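# Extend and quarter-turn the yellow rod closest to right arm

## Task

Find the yellow rod lying closest to right_arm. Draw it outward until it stops. Rotate it by 90 degrees so its player figures are horizontal. Finish with no part of the robot in contact with that rod.

## Robot and tools

ROBOT. There are two 6-joint arms, left_arm and right_arm, and each has a parallel gripper. In every row and every per-joint list, each arm's joints come in this order: wrist pitch (joint4), shoulder (joint2), wrist yaw (joint5), wrist roll (joint6), elbow (joint3), waist (joint1). Stated ranges in rad: waist -2.618..3.054, shoulder 0..3.142, elbow 0..3.142, wrist pitch -1.571..1.571, wrist yaw -1.571..1.571, wrist roll -2.094..2.094. A joint's true end may differ from these by up to 0.059 rad.

FRAMES. The scene frame has its origin at table-top height, halfway between the two nominal bases. +x points out over the table, +z points up, and left_arm sits on the +y side. Hand poses, hand velocities and wrist-camera poses are given in each arm's own base frame. Calibrated bases in the scene frame: left_arm at (-0.028, +0.289, +0.027) m, right_arm at (-0.040, -0.349, +0.007) m. Both are turned only slightly about z, and up is +z in each. A gripper's fingers point along its +z axis and part along its y axis. end_effector_position is the pinch point, about 1 cm short of the fingertips. Reported hand position and orientation can be wrong by a few cm, more so at long reach.

ROW FORMAT. A row always has 14 numbers in [-1, 1], even if one arm stays still: left_arm's 6 joint numbers then its opening, followed by right_arm's 6 joint numbers then its opening. Each joint number is an offset, not a pose. It counts from the "Joint targets" the arm had when the action (or move) began, not from the previous row. It is scaled: 1.0 equals 1.202 rad for the waist, 1.258 for the shoulder, 1.3 for the elbow, 2.073 for wrist pitch, and 2.022 for wrist yaw and wrist roll. Sending the same offset again moves the joint further. Sending 0 for an arm's joints re-commands its current targets. Opening is absolute: +1 is fully open and -1 is closed. Resend an arm's current opening if you want to keep it, because 0 is a real command (half open).

execute_actions(actions, cameras). actions is a list of actions. Each action is a table of up to 15 rows, and each row lasts one 1/30 s step. A short table holds its last row until the action's 15 steps (0.5 s) are used. An empty list only reports state and images. An action is refused for both arms if it would push a joint more than 0.059 rad beyond its range. The whole call is refused if the first action fails that check or any action is malformed. Per step, each joint's target may lead its measured angle by at most 0.202 (waist), 0.258 (shoulder), 0.3 (elbow), 0.573 (wrist pitch) or 0.522 (yaw, roll) rad. Targets that would put a gripper more than 200 mm from where it is get scaled back. Large motions therefore take several actions, and very small ones may not start. cameras is a list of names: omitted, null or ["all"] gives all cameras, and [] gives none.

move(target, speed, blend, opening_speed, blocking, cameras). target is one 14-number row, or a list of up to 15 rows. Every row's offsets count from the same starting Joint targets, not from the previous row. All joints of both arms interpolate together, so the hands follow curves. The move avoids nothing, including the other arm. speed is the top rad/s of the joint with the farthest to go: 0.01 to 2, default 0.5. It can be a single number or one per target. blend is in rad and rounds corners between listed targets. opening_speed is how fast the gripper command changes, in scale units per second, at least 0.2. Use a low value to close gently. blocking=false returns after about 0.5 s while the move carries on. A path takes at least 0.5 s and is cut off beyond 10 s. The result adds a "move:" line. done means at rest within 0.035 rad of the target. off_target means at rest but further away. moving, held and fault are the other endings. limits=held flags withheld steps, and the line names the worst-off joint of each arm that missed. done does not rule out contact.

wait(seconds 0..10) lets time pass while commands are held. stop() brakes a running move, and it needs some room to do so. zoom_image(camera: cam_left_wrist or cam_right_wrist, region [x0,y0,x1,y1] in pixels, at most 504x504) enlarges part of that camera's latest image. read_manual only returns licence text. finished_scene(scene) takes the current scene number and ends the scene permanently. Call it only once the rod is fully out, turned, and untouched.

RESULTS. The result gives, per arm: end_effector_position (m) and end_effector_quat_wxyz, and Joint positions and Joint velocities (rad, rad/s), each followed by the finger-pad gap (m; 0.094 when fully open). It also gives Joint targets, which are the base for your next offsets. grip_measured is on the command scale. It reads slightly wide when empty and slightly below the part's width when gripping. Tool commands lists current gripper commands. Joint torques include gravity and have a per-unit offset. Positive means toward a larger angle. Torques 2, 5 and 6 wrap at ±28 N m. Action calls also list sampled joint positions. Other lines: "joint sent to its limit" means a joint was clamped at its end, and "joint command not followed" means the clearance check altered targets. MOTOR HOT appears at 75 °C. OVER-TEMPERATURE FAULT at 90 °C folds that arm for the rest of the scene, and at 100 °C the arm goes limp.

CAMERAS. cam_left_wrist and cam_right_wrist are 672x504 fisheye wrist cameras. Their poses follow the arm's joints, and the image may lag while the arm moves.

CAUTIONS. Move slowly near the rod and the table. Hit force grows with speed and with how far the target lies past the contact. Never let the two arms collide or press on each other. Don't drop or release anything that is still moving. Don't leave an arm pushing toward an unreachable pose or held stretched out for long, because it heats the motors. To stop a push, command targets back past the measured positions. Any arm stop costs time. The simulation keeps running while you think, and a running move continues during that time.

Each tool is called after "Emit:" in YAML: its name, and indented under it one key for each argument.

## Session

Emit:
execute_actions:
  actions: []

Scene clock: 0.00 s.
left_arm: end_effector_position=(+0.4007, +0.0076, +0.1253) grip_measured=+1.000 end_effector_quat_wxyz=(+0.625, -0.028, +0.778, +0.057) | right_arm: end_effector_position=(+0.3999, -0.0295, +0.1148) grip_measured=+1.000 end_effector_quat_wxyz=(+0.608, +0.063, +0.791, -0.024)
Joint names: [wrist pitch, shoulder, wrist yaw, wrist roll, elbow, waist]
Joint positions: left_arm=[0.966 1.539 -0.191 0.014 0.356 -0.068 0.094] | right_arm=[0.914 1.54 0.071 0.059 0.363 -0.045 0.094]
Joint velocities: within noise
Joint torques (N m): no reading
Heat: left arm: 47 °C; right arm: 43 °C.
Joint targets: left_arm=[0.960 1.536 -0.192 0.015 0.359 -0.068] | right_arm=[0.904 1.538 0.071 0.060 0.365 -0.045]
Tool commands: left_gripper/opening=+1.0 right_gripper/opening=+1.0

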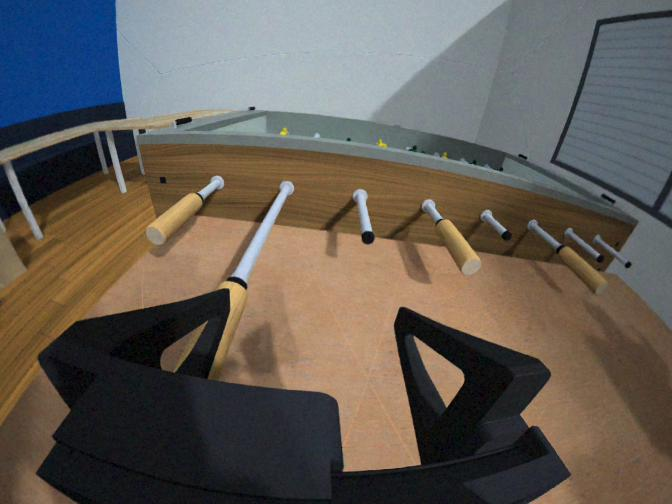

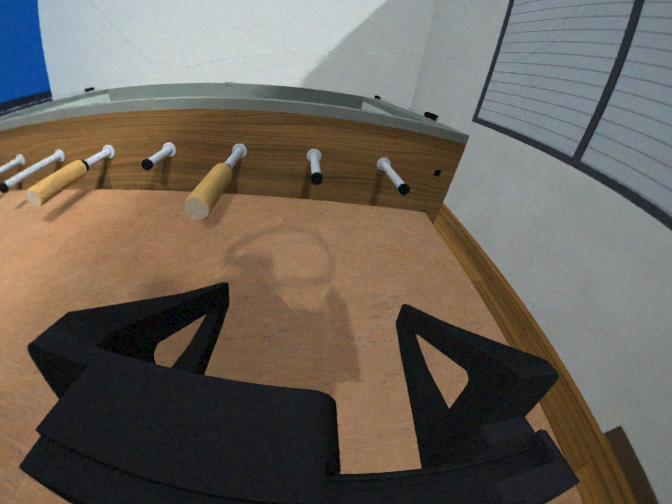

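Emit:
zoom_image:
  camera: "cam_left_wrist"
  region: [240, 90, 560, 210]

Emit:
zoom_image:
  camera: "cam_right_wrist"
  region: [140, 70, 480, 230]

Scaled by 1.575 from the camera's 672x504 image, which has a finer 960x720 frame.

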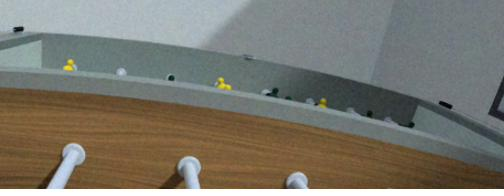

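Scaled by 1.482 from the camera's 672x504 image, which has a finer 960x720 frame.

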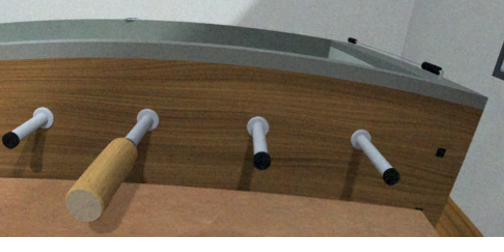

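Emit:
move:
  target: [0,0,0,0,0,0,1,-0.46,0.049,0,-0.03,0.873,0.12,1]
  speed: 0.8

Scene clock: 54.80 s.
left_arm: end_effector_position=(+0.4007, +0.0076, +0.1253) grip_measured=+1.000 end_effector_quat_wxyz=(+0.625, -0.028, +0.778, +0.057) | right_arm: end_effector_position=(+0.5186, +0.0364, +0.3834) grip_measured=+1.000 end_effector_quat_wxyz=(+0.658, -0.009, +0.753, +0.006)
Joint names: [wrist pitch, shoulder, wrist yaw, wrist roll, elbow, waist]
Joint positions: left_arm=[0.966 1.539 -0.191 0.014 0.356 -0.068 0.094] | right_arm=[-0.029 1.586 0.071 0.008 1.481 0.093 0.094]
Joint velocities: within noise
Joint torques (N m): left_arm=[1.84 -6.35 -0.03 0.01 5.33 -0.05] | right_arm=[1.58 -5.81 0.04 -0.08 9.02 0.66]
Heat: left arm: 46 °C; right arm: 43 °C.
Joint targets: left_arm=[0.960 1.536 -0.192 0.015 0.359 -0.068] | right_arm=[-0.049 1.599 0.071 -0.001 1.500 0.099]
move: done
camera_calibration:
cam_right_wrist: T_world_to_cam=[[-0.00426317, -0.982704, 0.185136, -0.0422658], [-0.512886, -0.156784, -0.844018, 0.628011], [0.858446, -0.0985519, -0.503346, -0.130807], [0, 0, 0, 1]] pos_world=[0.434208, 0.0440358, 0.472036]

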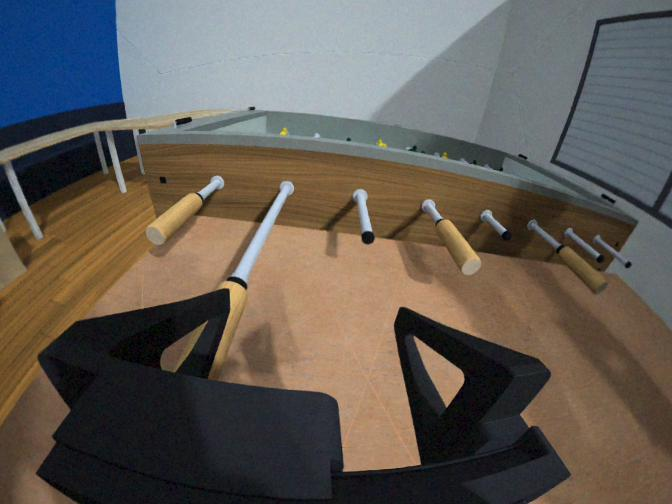

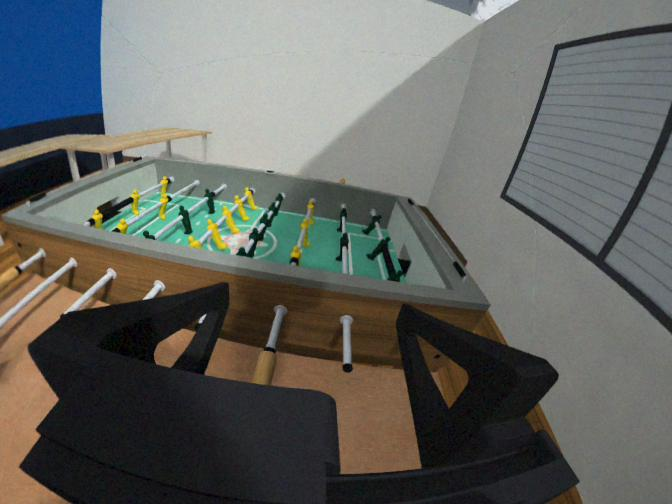

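Emit:
zoom_image:
  camera: "cam_right_wrist"
  region: [60, 150, 440, 400]

Scaled by 1.326 from the camera's 672x504 image, which has a finer 960x720 frame.

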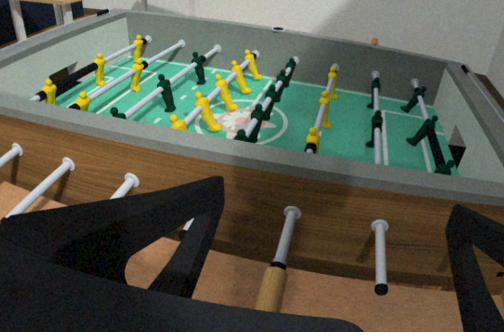

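Emit:
move:
  target: [0,0,0,0,0,0,1,0.7287,0.6127,0.1018,0,-0.4554,0.1479,1]
  speed: 0.8

Scene clock: 131.57 s.
left_arm: end_effector_position=(+0.4007, +0.0076, +0.1253) grip_measured=+1.000 end_effector_quat_wxyz=(+0.625, -0.028, +0.778, +0.057) | right_arm: end_effector_position=(+0.5336, +0.0998, +0.0774) grip_measured=+1.000 end_effector_quat_wxyz=(+0.716, +0.004, +0.698, +0.005)
Joint names: [wrist pitch, shoulder, wrist yaw, wrist roll, elbow, waist]
Joint positions: left_arm=[0.966 1.539 -0.191 0.014 0.356 -0.068 0.094] | right_arm=[1.462 2.354 0.269 0.007 0.918 0.27 0.094]
Joint velocities: within noise
Joint torques (N m): left_arm=[1.84 -6.34 -0.04 0.01 5.37 0.01] | right_arm=[1.76 -8.28 0.11 -0.08 3.18 0.65]
Heat: left arm: 45 °C; right arm: 43 °C.
Joint targets: left_arm=[0.960 1.536 -0.192 0.015 0.359 -0.068] | right_arm=[1.461 2.370 0.277 -0.001 0.908 0.277]
move: done
camera_calibration:
cam_right_wrist: T_world_to_cam=[[-0.0518659, -0.985215, 0.163282, 0.104071], [-0.375352, -0.132282, -0.917394, 0.317175], [0.92543, -0.10887, -0.362941, -0.337024], [0, 0, 0, 1]] pos_world=[0.436342, 0.107797, 0.151661]

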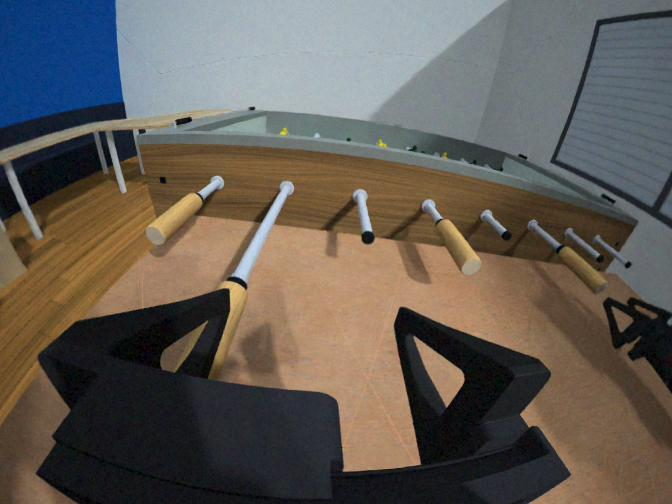

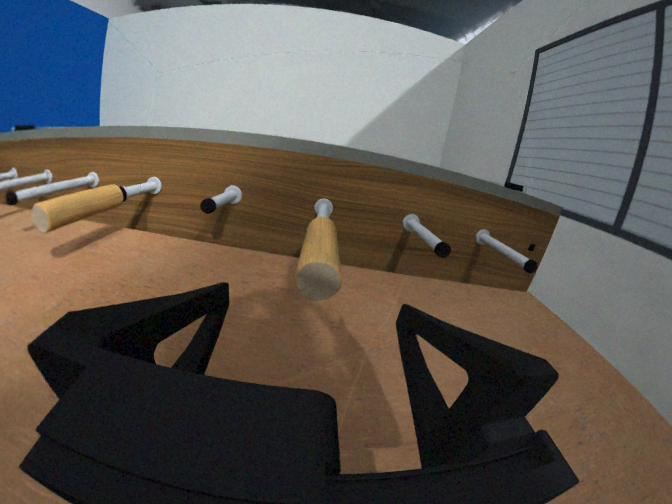

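Emit:
move:
  target:
    - [0,0,0,0,0,0,1,0.0093,0.0189,0,0,0.0043,0,1]
    - [0,0,0,0,0,0,1,-0.0498,0.0653,-0.0135,0,0.1434,-0.0226,1]
  speed: 0.3
  blend: 0.03
  cameras: ["cam_right_wrist"]

Scene clock: 160.97 s.
left_arm: end_effector_position=(+0.4007, +0.0076, +0.1253) grip_measured=+1.000 end_effector_quat_wxyz=(+0.625, -0.028, +0.778, +0.057) | right_arm: end_effector_position=(+0.5665, +0.1033, +0.0726) grip_measured=+1.000 end_effector_quat_wxyz=(+0.717, +0.005, +0.697, +0.005)
Joint names: [wrist pitch, shoulder, wrist yaw, wrist roll, elbow, waist]
Joint positions: left_arm=[0.966 1.539 -0.191 0.014 0.356 -0.068 0.094] | right_arm=[1.378 2.426 0.257 0.007 1.076 0.257 0.094]
Joint velocities: within noise
Joint torques (N m): left_arm=[1.86 -6.37 -0.06 0 5.33 -0.08] | right_arm=[1.56 -8.39 -0.03 -0.08 5.79 -0.62]
Heat: left arm: 45 °C; right arm: 46 °C.
Joint targets: left_arm=[0.960 1.536 -0.192 0.015 0.359 -0.068] | right_arm=[1.358 2.452 0.249 -0.001 1.095 0.250]
move: done; blend cut to 0.0119 rad at target 1
camera_calibration:
cam_right_wrist: T_world_to_cam=[[-0.053627, -0.98515, 0.163104, 0.110969], [-0.374127, -0.131619, -0.91799, 0.324822], [0.925825, -0.110251, -0.361514, -0.369062], [0, 0, 0, 1]] pos_world=[0.469163, 0.111385, 0.146663]
Images, in order (width x height): cam_right_wrist 672x504.

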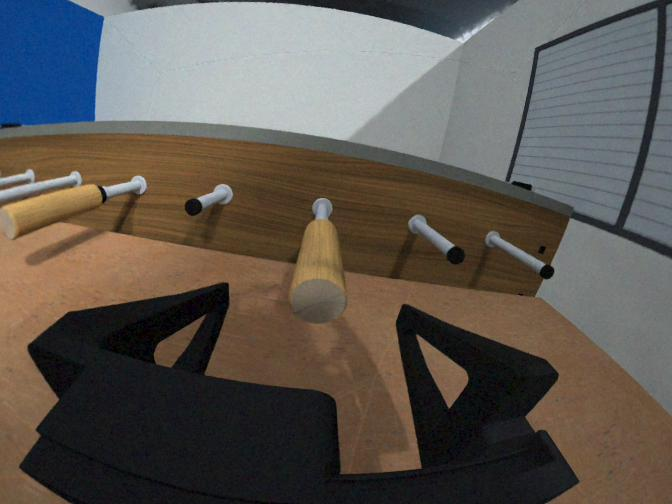

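Emit:
move:
  target: [0,0,0,0,0,0,1,-0.063,0.0619,-0.0111,0,0.1596,-0.0196,1]
  speed: 0.3
  cameras: ["cam_right_wrist"]

Scene clock: 173.57 s.
left_arm: end_effector_position=(+0.4007, +0.0076, +0.1253) grip_measured=+1.000 end_effector_quat_wxyz=(+0.625, -0.028, +0.778, +0.057) | right_arm: end_effector_position=(+0.6084, +0.1035, +0.0730) grip_measured=+1.000 end_effector_quat_wxyz=(+0.716, +0.005, +0.698, +0.004)
Joint names: [wrist pitch, shoulder, wrist yaw, wrist roll, elbow, waist]
Joint positions: left_arm=[0.966 1.539 -0.191 0.014 0.356 -0.068 0.094] | right_arm=[1.247 2.502 0.235 0.007 1.281 0.234 0.094]
Joint velocities: within noise
Joint torques (N m): left_arm=[1.84 -6.34 -0.04 0.01 5.31 -0.02] | right_arm=[1.52 -9.2 0 -0.08 6.65 -0.64]
Heat: left arm: 44 °C; right arm: 45 °C.
Joint targets: left_arm=[0.960 1.536 -0.192 0.015 0.359 -0.068] | right_arm=[1.227 2.530 0.227 -0.001 1.302 0.226]
move: done
camera_calibration:
cam_right_wrist: T_world_to_cam=[[-0.054169, -0.984951, 0.164126, 0.113615], [-0.375451, -0.132215, -0.917364, 0.34178], [0.925258, -0.111314, -0.362639, -0.407112], [0, 0, 0, 1]] pos_world=[0.511159, 0.111776, 0.147254]
Images, in order (width x height): cam_right_wrist 672x504.

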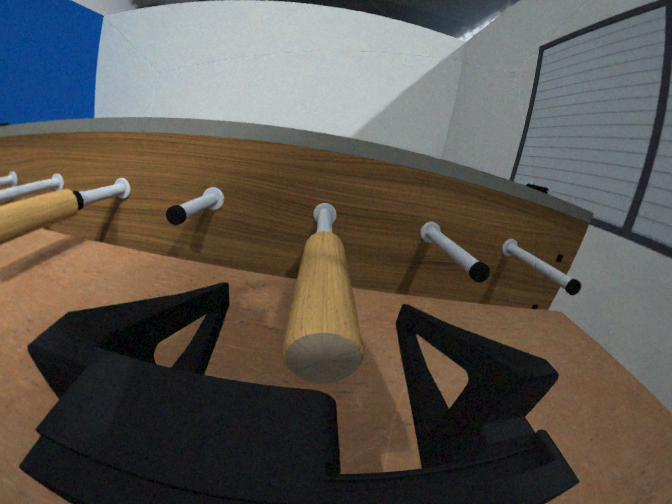

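Emit:
move:
  target:
    - [0,0,0,0,0,0,1,0.003,0.01,0,0,0,0,1]
    - [0,0,0,0,0,0,1,0.003,0.01,0,0,0,0,-0.5]
  speed: 0.3
  opening_speed: 0.5
  cameras: ["cam_right_wrist"]

Scene clock: 189.80 s.
left_arm: end_effector_position=(+0.4007, +0.0076, +0.1253) grip_measured=+1.000 end_effector_quat_wxyz=(+0.625, -0.028, +0.778, +0.057) | right_arm: end_effector_position=(+0.6077, +0.1034, +0.0645) grip_measured=-0.310 end_effector_quat_wxyz=(+0.711, +0.003, +0.703, +0.003)
Joint names: [wrist pitch, shoulder, wrist yaw, wrist roll, elbow, waist]
Joint positions: left_arm=[0.966 1.539 -0.191 0.014 0.356 -0.068 0.094] | right_arm=[1.247 2.516 0.234 0.007 1.281 0.234 0.032]
Joint velocities: within noise
Joint torques (N m): left_arm=[1.85 -6.3 -0.05 0.02 5.31 -0.01] | right_arm=[1.6 -9.35 -0.05 -0.08 6.58 -0.62]
Heat: left arm: 44 °C; right arm: 44 °C.
Joint targets: left_arm=[0.960 1.536 -0.192 0.015 0.359 -0.068] | right_arm=[1.234 2.543 0.227 -0.001 1.302 0.226]
move: done
camera_calibration:
cam_right_wrist: T_world_to_cam=[[-0.0514507, -0.984411, 0.168189, 0.112909], [-0.388293, -0.135442, -0.911529, 0.341476], [0.920099, -0.112205, -0.375271, -0.405528], [0, 0, 0, 1]] pos_world=[0.511527, 0.111896, 0.140092]
Images, in order (width x height): cam_right_wrist 672x504.

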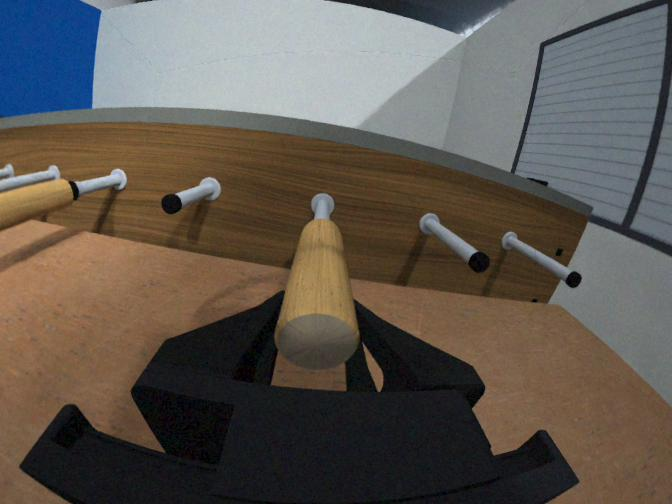

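Emit:
move:
  target:
    - [0,0,0,0,0,0,1,0,0,0,0,0,0,0.2]
    - [0,0,0,0,0,0,1,0,0,0,-0.777,0,0,0.2]
  speed: 1.0
  opening_speed: 1.0
  cameras: ["cam_right_wrist"]

Scene clock: 254.57 s.
left_arm: end_effector_position=(+0.4007, +0.0076, +0.1253) grip_measured=+1.000 end_effector_quat_wxyz=(+0.625, -0.028, +0.778, +0.057) | right_arm: end_effector_position=(+0.6085, +0.1045, +0.0672) grip_measured=+0.198 end_effector_quat_wxyz=(+0.507, -0.495, +0.495, -0.502)
Joint names: [wrist pitch, shoulder, wrist yaw, wrist roll, elbow, waist]
Joint positions: left_arm=[0.966 1.539 -0.191 0.014 0.356 -0.068 0.094] | right_arm=[1.251 2.516 0.229 -1.57 1.285 0.234 0.056]
Joint velocities: within noise
Joint torques (N m): left_arm=[1.84 -6.38 -0.04 0.02 5.33 -0.05] | right_arm=[1.57 -9.36 0.01 -0.02 6.26 -0.64]
Heat: left arm: 44 °C; right arm: 46 °C.
Joint targets: left_arm=[0.960 1.536 -0.192 0.015 0.359 -0.068] | right_arm=[1.234 2.543 0.227 -1.572 1.302 0.226]
move: done
camera_calibration:
cam_right_wrist: T_world_to_cam=[[-0.0694137, 0.172756, 0.982516, -0.0510913], [-0.397323, -0.908191, 0.131617, 0.360515], [0.91505, -0.38124, 0.131681, -0.408049], [0, 0, 0, 1]] pos_world=[0.51308, 0.180678, 0.0564803]
Images, in order (width x height): cam_right_wrist 672x504.

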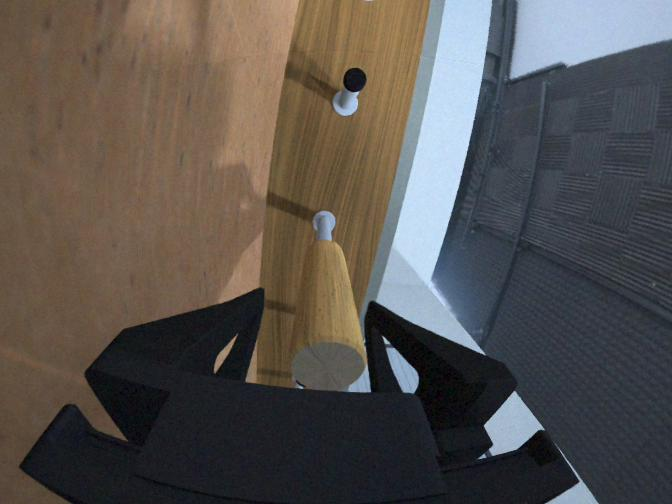

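Emit:
move:
  target:
    - [0,0,0,0,0,0,1,0,0,0,0,0,0,-0.5]
    - [0,0,0,0,0,0,1,0,0,0,0.777,0,0,-0.5]
  speed: 0.7
  opening_speed: 0.5
  cameras: ["cam_right_wrist"]

Scene clock: 265.83 s.
left_arm: end_effector_position=(+0.4007, +0.0076, +0.1253) grip_measured=+1.000 end_effector_quat_wxyz=(+0.625, -0.028, +0.778, +0.057) | right_arm: end_effector_position=(+0.6085, +0.1004, +0.0765) grip_measured=-0.309 end_effector_quat_wxyz=(+0.727, +0.003, +0.687, -0.011)
Joint names: [wrist pitch, shoulder, wrist yaw, wrist roll, elbow, waist]
Joint positions: left_arm=[0.966 1.539 -0.191 0.014 0.356 -0.068 0.094] | right_arm=[1.287 2.516 0.252 -0.026 1.287 0.234 0.032]
Joint velocities: within noise
Joint torques (N m): left_arm=[1.86 -6.32 -0.04 0 5.31 -0.05] | right_arm=[1.24 -9.36 -0.25 0.27 6.15 -0.64]
Heat: left arm: 43 °C; right arm: 46 °C.
Joint targets: left_arm=[0.960 1.536 -0.192 0.015 0.359 -0.068] | right_arm=[1.234 2.543 0.227 -0.001 1.302 0.226]
move: off_target (right_arm); right_arm: the wrist pitch is farthest, 0.053 rad from its target
camera_calibration:
cam_right_wrist: T_world_to_cam=[[-0.078004, -0.979444, 0.186025, 0.122269], [-0.350167, -0.147788, -0.924955, 0.331365], [0.933434, -0.13729, -0.331441, -0.411026], [0, 0, 0, 1]] pos_world=[0.509236, 0.112297, 0.147521]
Images, in order (width x height): cam_right_wrist 672x504.

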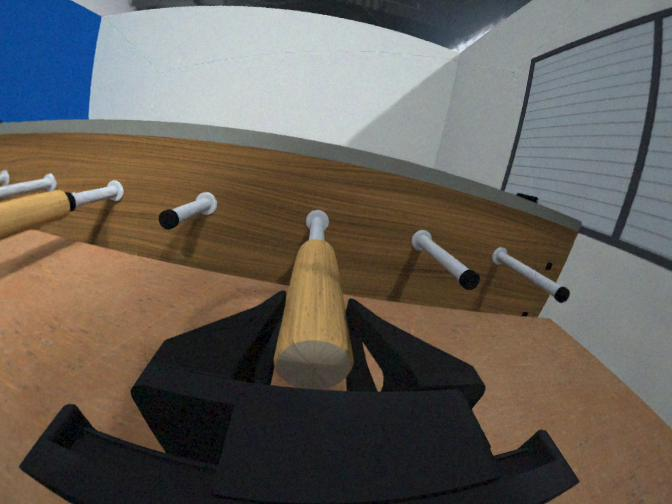

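Emit:
move:
  target:
    - [0,0,0,0,0,0,1,0,0,0,0,0,0,0.0]
    - [0,0,0,0,0,0,1,0,0,0,0,0,0,-0.5]
  speed: 0.7
  opening_speed: 0.6
  cameras: ["cam_right_wrist"]

Scene clock: 282.80 s.
left_arm: end_effector_position=(+0.4007, +0.0076, +0.1253) grip_measured=+1.000 end_effector_quat_wxyz=(+0.625, -0.028, +0.778, +0.057) | right_arm: end_effector_position=(+0.6091, +0.1033, +0.0686) grip_measured=-0.308 end_effector_quat_wxyz=(+0.716, -0.001, +0.698, -0.002)
Joint names: [wrist pitch, shoulder, wrist yaw, wrist roll, elbow, waist]
Joint positions: left_arm=[0.966 1.539 -0.191 0.014 0.356 -0.068 0.094] | right_arm=[1.253 2.516 0.234 -0.01 1.288 0.233 0.032]
Joint velocities: within noise
Joint torques (N m): left_arm=[1.85 -6.34 -0.05 0 5.3 -0.03] | right_arm=[1.55 -9.39 -0.05 0.11 6.06 -0.58]
Heat: left arm: 43 °C; right arm: 46 °C.
Joint targets: left_arm=[0.960 1.536 -0.192 0.015 0.359 -0.068] | right_arm=[1.234 2.543 0.227 -0.001 1.302 0.226]
move: done
camera_calibration:
cam_right_wrist: T_world_to_cam=[[-0.0547067, -0.981879, 0.181441, 0.112964], [-0.376937, -0.14796, -0.914345, 0.340328], [0.924622, -0.118413, -0.362012, -0.408346], [0, 0, 0, 1]] pos_world=[0.512028, 0.112919, 0.142855]
Images, in order (width x height): cam_right_wrist 672x504.

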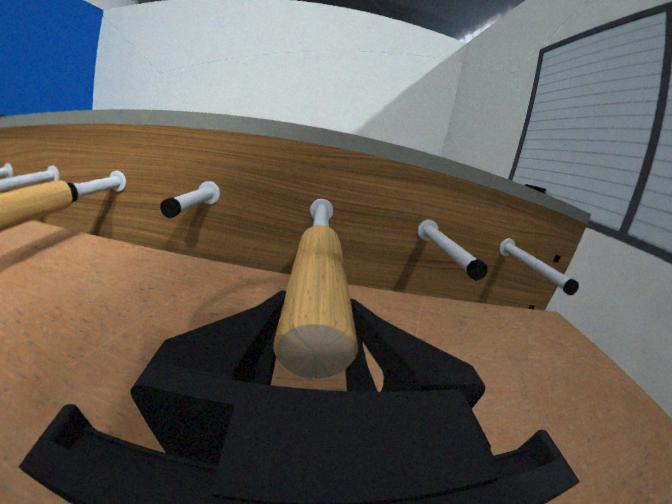

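Emit:
move:
  target:
    - [0,0,0,0,0,0,1,0.0603,-0.1224,0.0188,0,-0.1977,0.0341,-0.5]
    - [0,0,0,0,0,0,1,0.1322,-0.1797,0.0371,0,-0.3677,0.0657,-0.5]
  speed: 0.3
  blend: 0.03
  cameras: ["cam_right_wrist"]

Scene clock: 325.93 s.
left_arm: end_effector_position=(+0.4007, +0.0076, +0.1253) grip_measured=+1.000 end_effector_quat_wxyz=(+0.625, -0.028, +0.778, +0.057) | right_arm: end_effector_position=(+0.5132, +0.1037, +0.0655) grip_measured=-0.309 end_effector_quat_wxyz=(+0.705, -0.003, +0.710, -0.004)
Joint names: [wrist pitch, shoulder, wrist yaw, wrist roll, elbow, waist]
Joint positions: left_arm=[0.966 1.539 -0.191 0.014 0.356 -0.068 0.094] | right_arm=[1.497 2.343 0.299 -0.007 0.839 0.298 0.032]
Joint velocities: within noise
Joint torques (N m): left_arm=[1.85 -6.35 -0.05 0.01 5.33 -0.08] | right_arm=[1.81 -11.26 0.08 0.08 2.52 0.73]
Heat: left arm: 43 °C; right arm: 46 °C.
Joint targets: left_arm=[0.960 1.536 -0.192 0.015 0.359 -0.068] | right_arm=[1.508 2.317 0.302 -0.001 0.824 0.305]
move: done
camera_calibration:
cam_right_wrist: T_world_to_cam=[[-0.0488879, -0.981044, 0.187518, 0.105227], [-0.405457, -0.152085, -0.901374, 0.315521], [0.912806, -0.120097, -0.390336, -0.312636], [0, 0, 0, 1]] pos_world=[0.41845, 0.113672, 0.142637]
Images, in order (width x height): cam_right_wrist 672x504.

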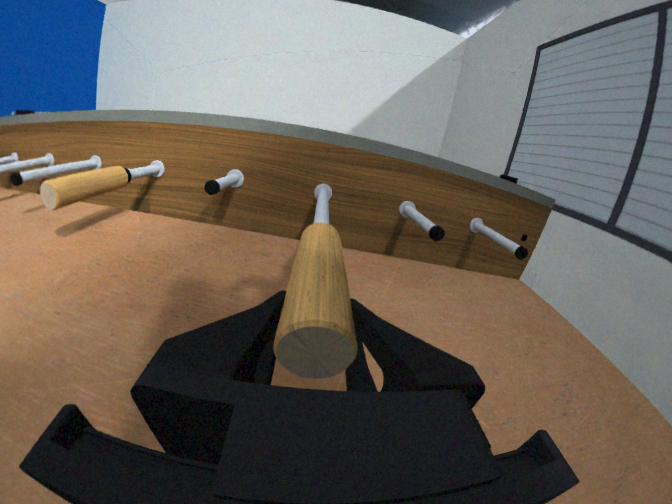

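Emit:
move:
  target:
    - [0,0,0,0,0,0,1,0.0145,-0.0461,0.0119,0,-0.08,0.02,-0.5]
    - [0,0,0,0,0,0,1,0.0178,-0.0962,0.0247,0,-0.1623,0.0416,-0.5]
  speed: 0.25
  blend: 0.03
  cameras: ["cam_right_wrist"]

Scene clock: 339.30 s.
left_arm: end_effector_position=(+0.4007, +0.0076, +0.1253) grip_measured=+1.000 end_effector_quat_wxyz=(+0.625, -0.028, +0.778, +0.057) | right_arm: end_effector_position=(+0.4755, +0.1029, +0.0646) grip_measured=-0.309 end_effector_quat_wxyz=(+0.682, -0.009, +0.731, -0.011)
Joint names: [wrist pitch, shoulder, wrist yaw, wrist roll, elbow, waist]
Joint positions: left_arm=[0.966 1.539 -0.191 0.014 0.356 -0.068 0.094] | right_arm=[1.488 2.235 0.335 -0.005 0.673 0.332 0.032]
Joint velocities: within noise
Joint torques (N m): left_arm=[1.84 -6.34 -0.03 0 5.3 -0.01] | right_arm=[2.21 -11.36 0.24 0.06 -1.13 2.14]
Heat: left arm: 43 °C; right arm: 47 °C.
Joint targets: left_arm=[0.960 1.536 -0.192 0.015 0.359 -0.068] | right_arm=[1.545 2.196 0.352 -0.001 0.613 0.355]
move: off_target (right_arm); right_arm: the elbow is farthest, 0.060 rad from its target
camera_calibration:
cam_right_wrist: T_world_to_cam=[[-0.0384146, -0.976924, 0.210106, 0.0959493], [-0.460994, -0.169223, -0.871119, 0.325557], [0.886572, -0.130321, -0.443855, -0.26164], [0, 0, 0, 1]] pos_world=[0.385729, 0.11473, 0.147309]
Images, in order (width x height): cam_right_wrist 672x504.

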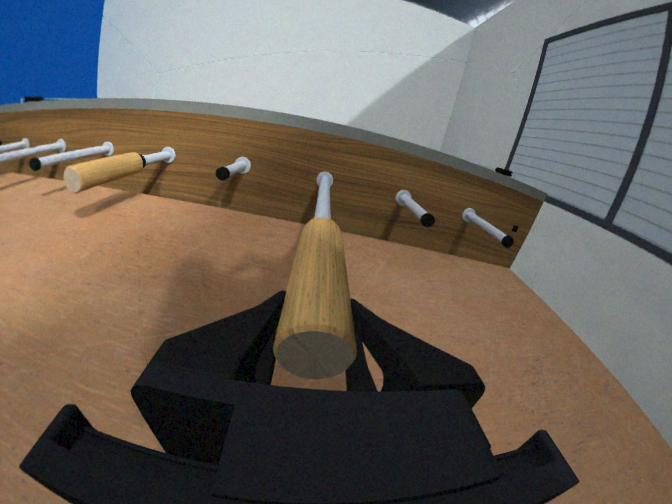

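Emit:
move:
  target: [0,0,0,0,0,0,1,0.001,-0.0246,0.0084,0,-0.0377,0.0141,-0.5]
  speed: 0.25
  cameras: ["cam_right_wrist"]

Scene clock: 348.70 s.
left_arm: end_effector_position=(+0.4007, +0.0076, +0.1253) grip_measured=+1.000 end_effector_quat_wxyz=(+0.625, -0.028, +0.778, +0.057) | right_arm: end_effector_position=(+0.4748, +0.1027, +0.0656) grip_measured=-0.310 end_effector_quat_wxyz=(+0.677, -0.011, +0.736, -0.013)
Joint names: [wrist pitch, shoulder, wrist yaw, wrist roll, elbow, waist]
Joint positions: left_arm=[0.966 1.539 -0.191 0.014 0.356 -0.068 0.094] | right_arm=[1.454 2.212 0.335 -0.005 0.668 0.332 0.032]
Joint velocities: within noise
Joint torques (N m): left_arm=[1.84 -6.35 -0.04 0.02 5.33 -0.05] | right_arm=[2.57 -12.03 0.43 0.05 -4.48 3.66]
Heat: left arm: 43 °C; right arm: 47 °C.
Joint targets: left_arm=[0.960 1.536 -0.192 0.015 0.359 -0.068] | right_arm=[1.547 2.165 0.369 -0.001 0.564 0.372]
move: off_target (right_arm); right_arm: the elbow is farthest, 0.104 rad from its target
camera_calibration:
cam_right_wrist: T_world_to_cam=[[-0.0352668, -0.975839, 0.215625, 0.093502], [-0.473818, -0.173642, -0.863334, 0.332108], [0.879916, -0.132614, -0.456247, -0.256385], [0, 0, 0, 1]] pos_world=[0.386253, 0.114911, 0.149584]
Images, in order (width x height): cam_right_wrist 672x504.

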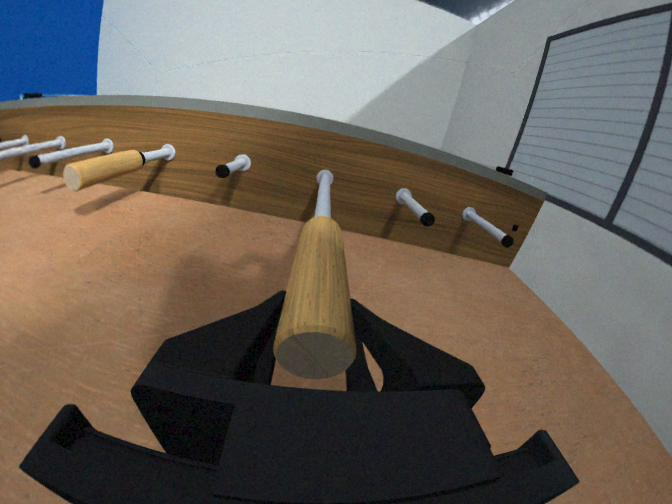

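Emit:
move:
  target:
    - [0,0,0,0,0,0,1,-0.0227,0.0278,-0.0158,0,0.0738,-0.0266,-0.5]
    - [0,0,0,0,0,0,1,-0.0227,0.0278,-0.0158,0,0.0738,-0.0266,0.4]
  speed: 0.25
  opening_speed: 0.8
  cameras: ["cam_right_wrist"]

Scene clock: 362.57 s.
left_arm: end_effector_position=(+0.4007, +0.0076, +0.1253) grip_measured=+1.000 end_effector_quat_wxyz=(+0.625, -0.028, +0.778, +0.057) | right_arm: end_effector_position=(+0.4766, +0.1033, +0.0781) grip_measured=+0.398 end_effector_quat_wxyz=(+0.694, -0.005, +0.720, -0.007)
Joint names: [wrist pitch, shoulder, wrist yaw, wrist roll, elbow, waist]
Joint positions: left_arm=[0.966 1.539 -0.191 0.014 0.356 -0.068 0.094] | right_arm=[1.501 2.212 0.335 -0.005 0.673 0.332 0.066]
Joint velocities: within noise
Joint torques (N m): left_arm=[1.85 -6.35 -0.04 0.02 5.33 -0.06] | right_arm=[1.7 -9.09 0.07 0.05 2.39 0.8]
Heat: left arm: 42 °C; right arm: 48 °C.
Joint targets: left_arm=[0.960 1.536 -0.192 0.015 0.359 -0.068] | right_arm=[1.500 2.200 0.337 -0.001 0.660 0.340]
move: done; target 2's new numbers were sent with right_arm's wrist pitch 0.055 rad from that target
camera_calibration:
cam_right_wrist: T_world_to_cam=[[-0.045277, -0.979427, 0.196652, 0.0981284], [-0.431491, -0.158369, -0.888108, 0.324095], [0.900981, -0.125064, -0.415443, -0.266256], [0, 0, 0, 1]] pos_world=[0.384178, 0.114137, 0.15792]
Images, in order (width x height): cam_right_wrist 672x504.

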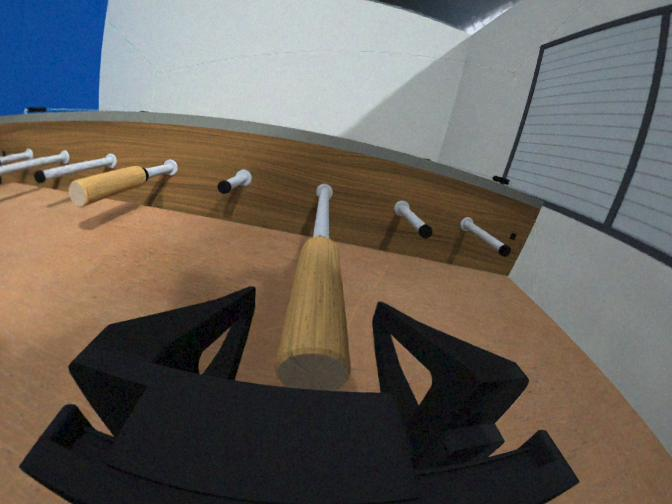

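Emit:
move:
  target:
    - [0,0,0,0,0,0,1,-0.1283,-0.2647,0.0045,0,-0.0208,0.005,0.4]
    - [0,0,0,0,0,0,1,-0.7477,-0.477,-0.0678,0,0.6462,-0.1165,0.4]
  speed: [0.4,1.0]
  blend: 0.1
  cameras: ["cam_right_wrist"]

Emit:
zoom_image:
  camera: "cam_right_wrist"
  region: [160, 170, 400, 330]

Scene clock: 374.90 s.
left_arm: end_effector_position=(+0.4007, +0.0076, +0.1253) grip_measured=+1.000 end_effector_quat_wxyz=(+0.625, -0.028, +0.778, +0.057) | right_arm: end_effector_position=(+0.5178, +0.0720, +0.3737) grip_measured=+0.398 end_effector_quat_wxyz=(+0.651, -0.013, +0.759, -0.013)
Joint names: [wrist pitch, shoulder, wrist yaw, wrist roll, elbow, waist]
Joint positions: left_arm=[0.966 1.539 -0.191 0.014 0.356 -0.068 0.094] | right_arm=[-0.031 1.606 0.208 -0.005 1.481 0.207 0.066]
Joint velocities: within noise
Joint torques (N m): left_arm=[1.86 -6.38 -0.04 0.02 5.3 -0.08] | right_arm=[1.55 -7.46 -0.01 0.05 9.02 -0.51]
Heat: left arm: 42 °C; right arm: 47 °C.
Joint targets: left_arm=[0.960 1.536 -0.192 0.015 0.359 -0.068] | right_arm=[-0.050 1.600 0.200 -0.001 1.500 0.200]
move: done
camera_calibration:
cam_right_wrist: T_world_to_cam=[[-0.0196417, -0.975463, 0.219284, -0.0108267], [-0.53088, -0.175678, -0.829038, 0.630027], [0.84722, -0.132697, -0.514403, -0.119065], [0, 0, 0, 1]] pos_world=[0.43513, 0.0843213, 0.463443]
Images, in order (width x height): cam_right_wrist 672x504.

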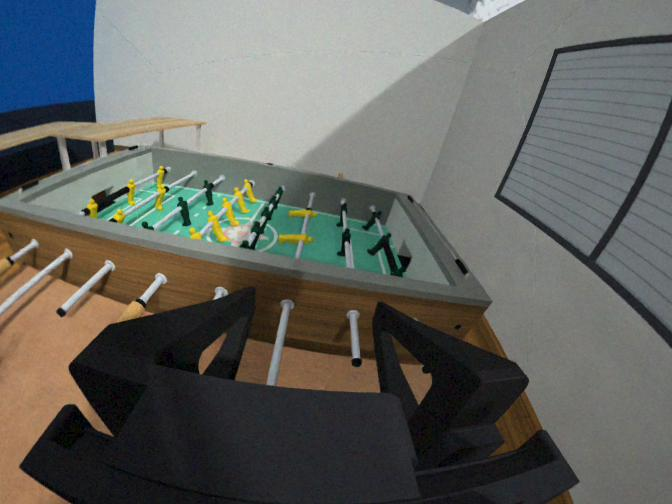

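Scaled by 2.100 from the camera's 672x504 image, which has a finer 960x720 frame.

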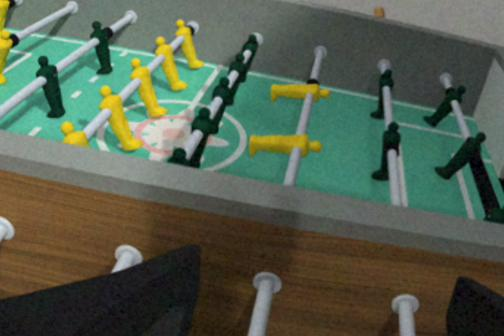

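Emit:
finished_scene:
  scene: 1

The scene is finished: the task was done.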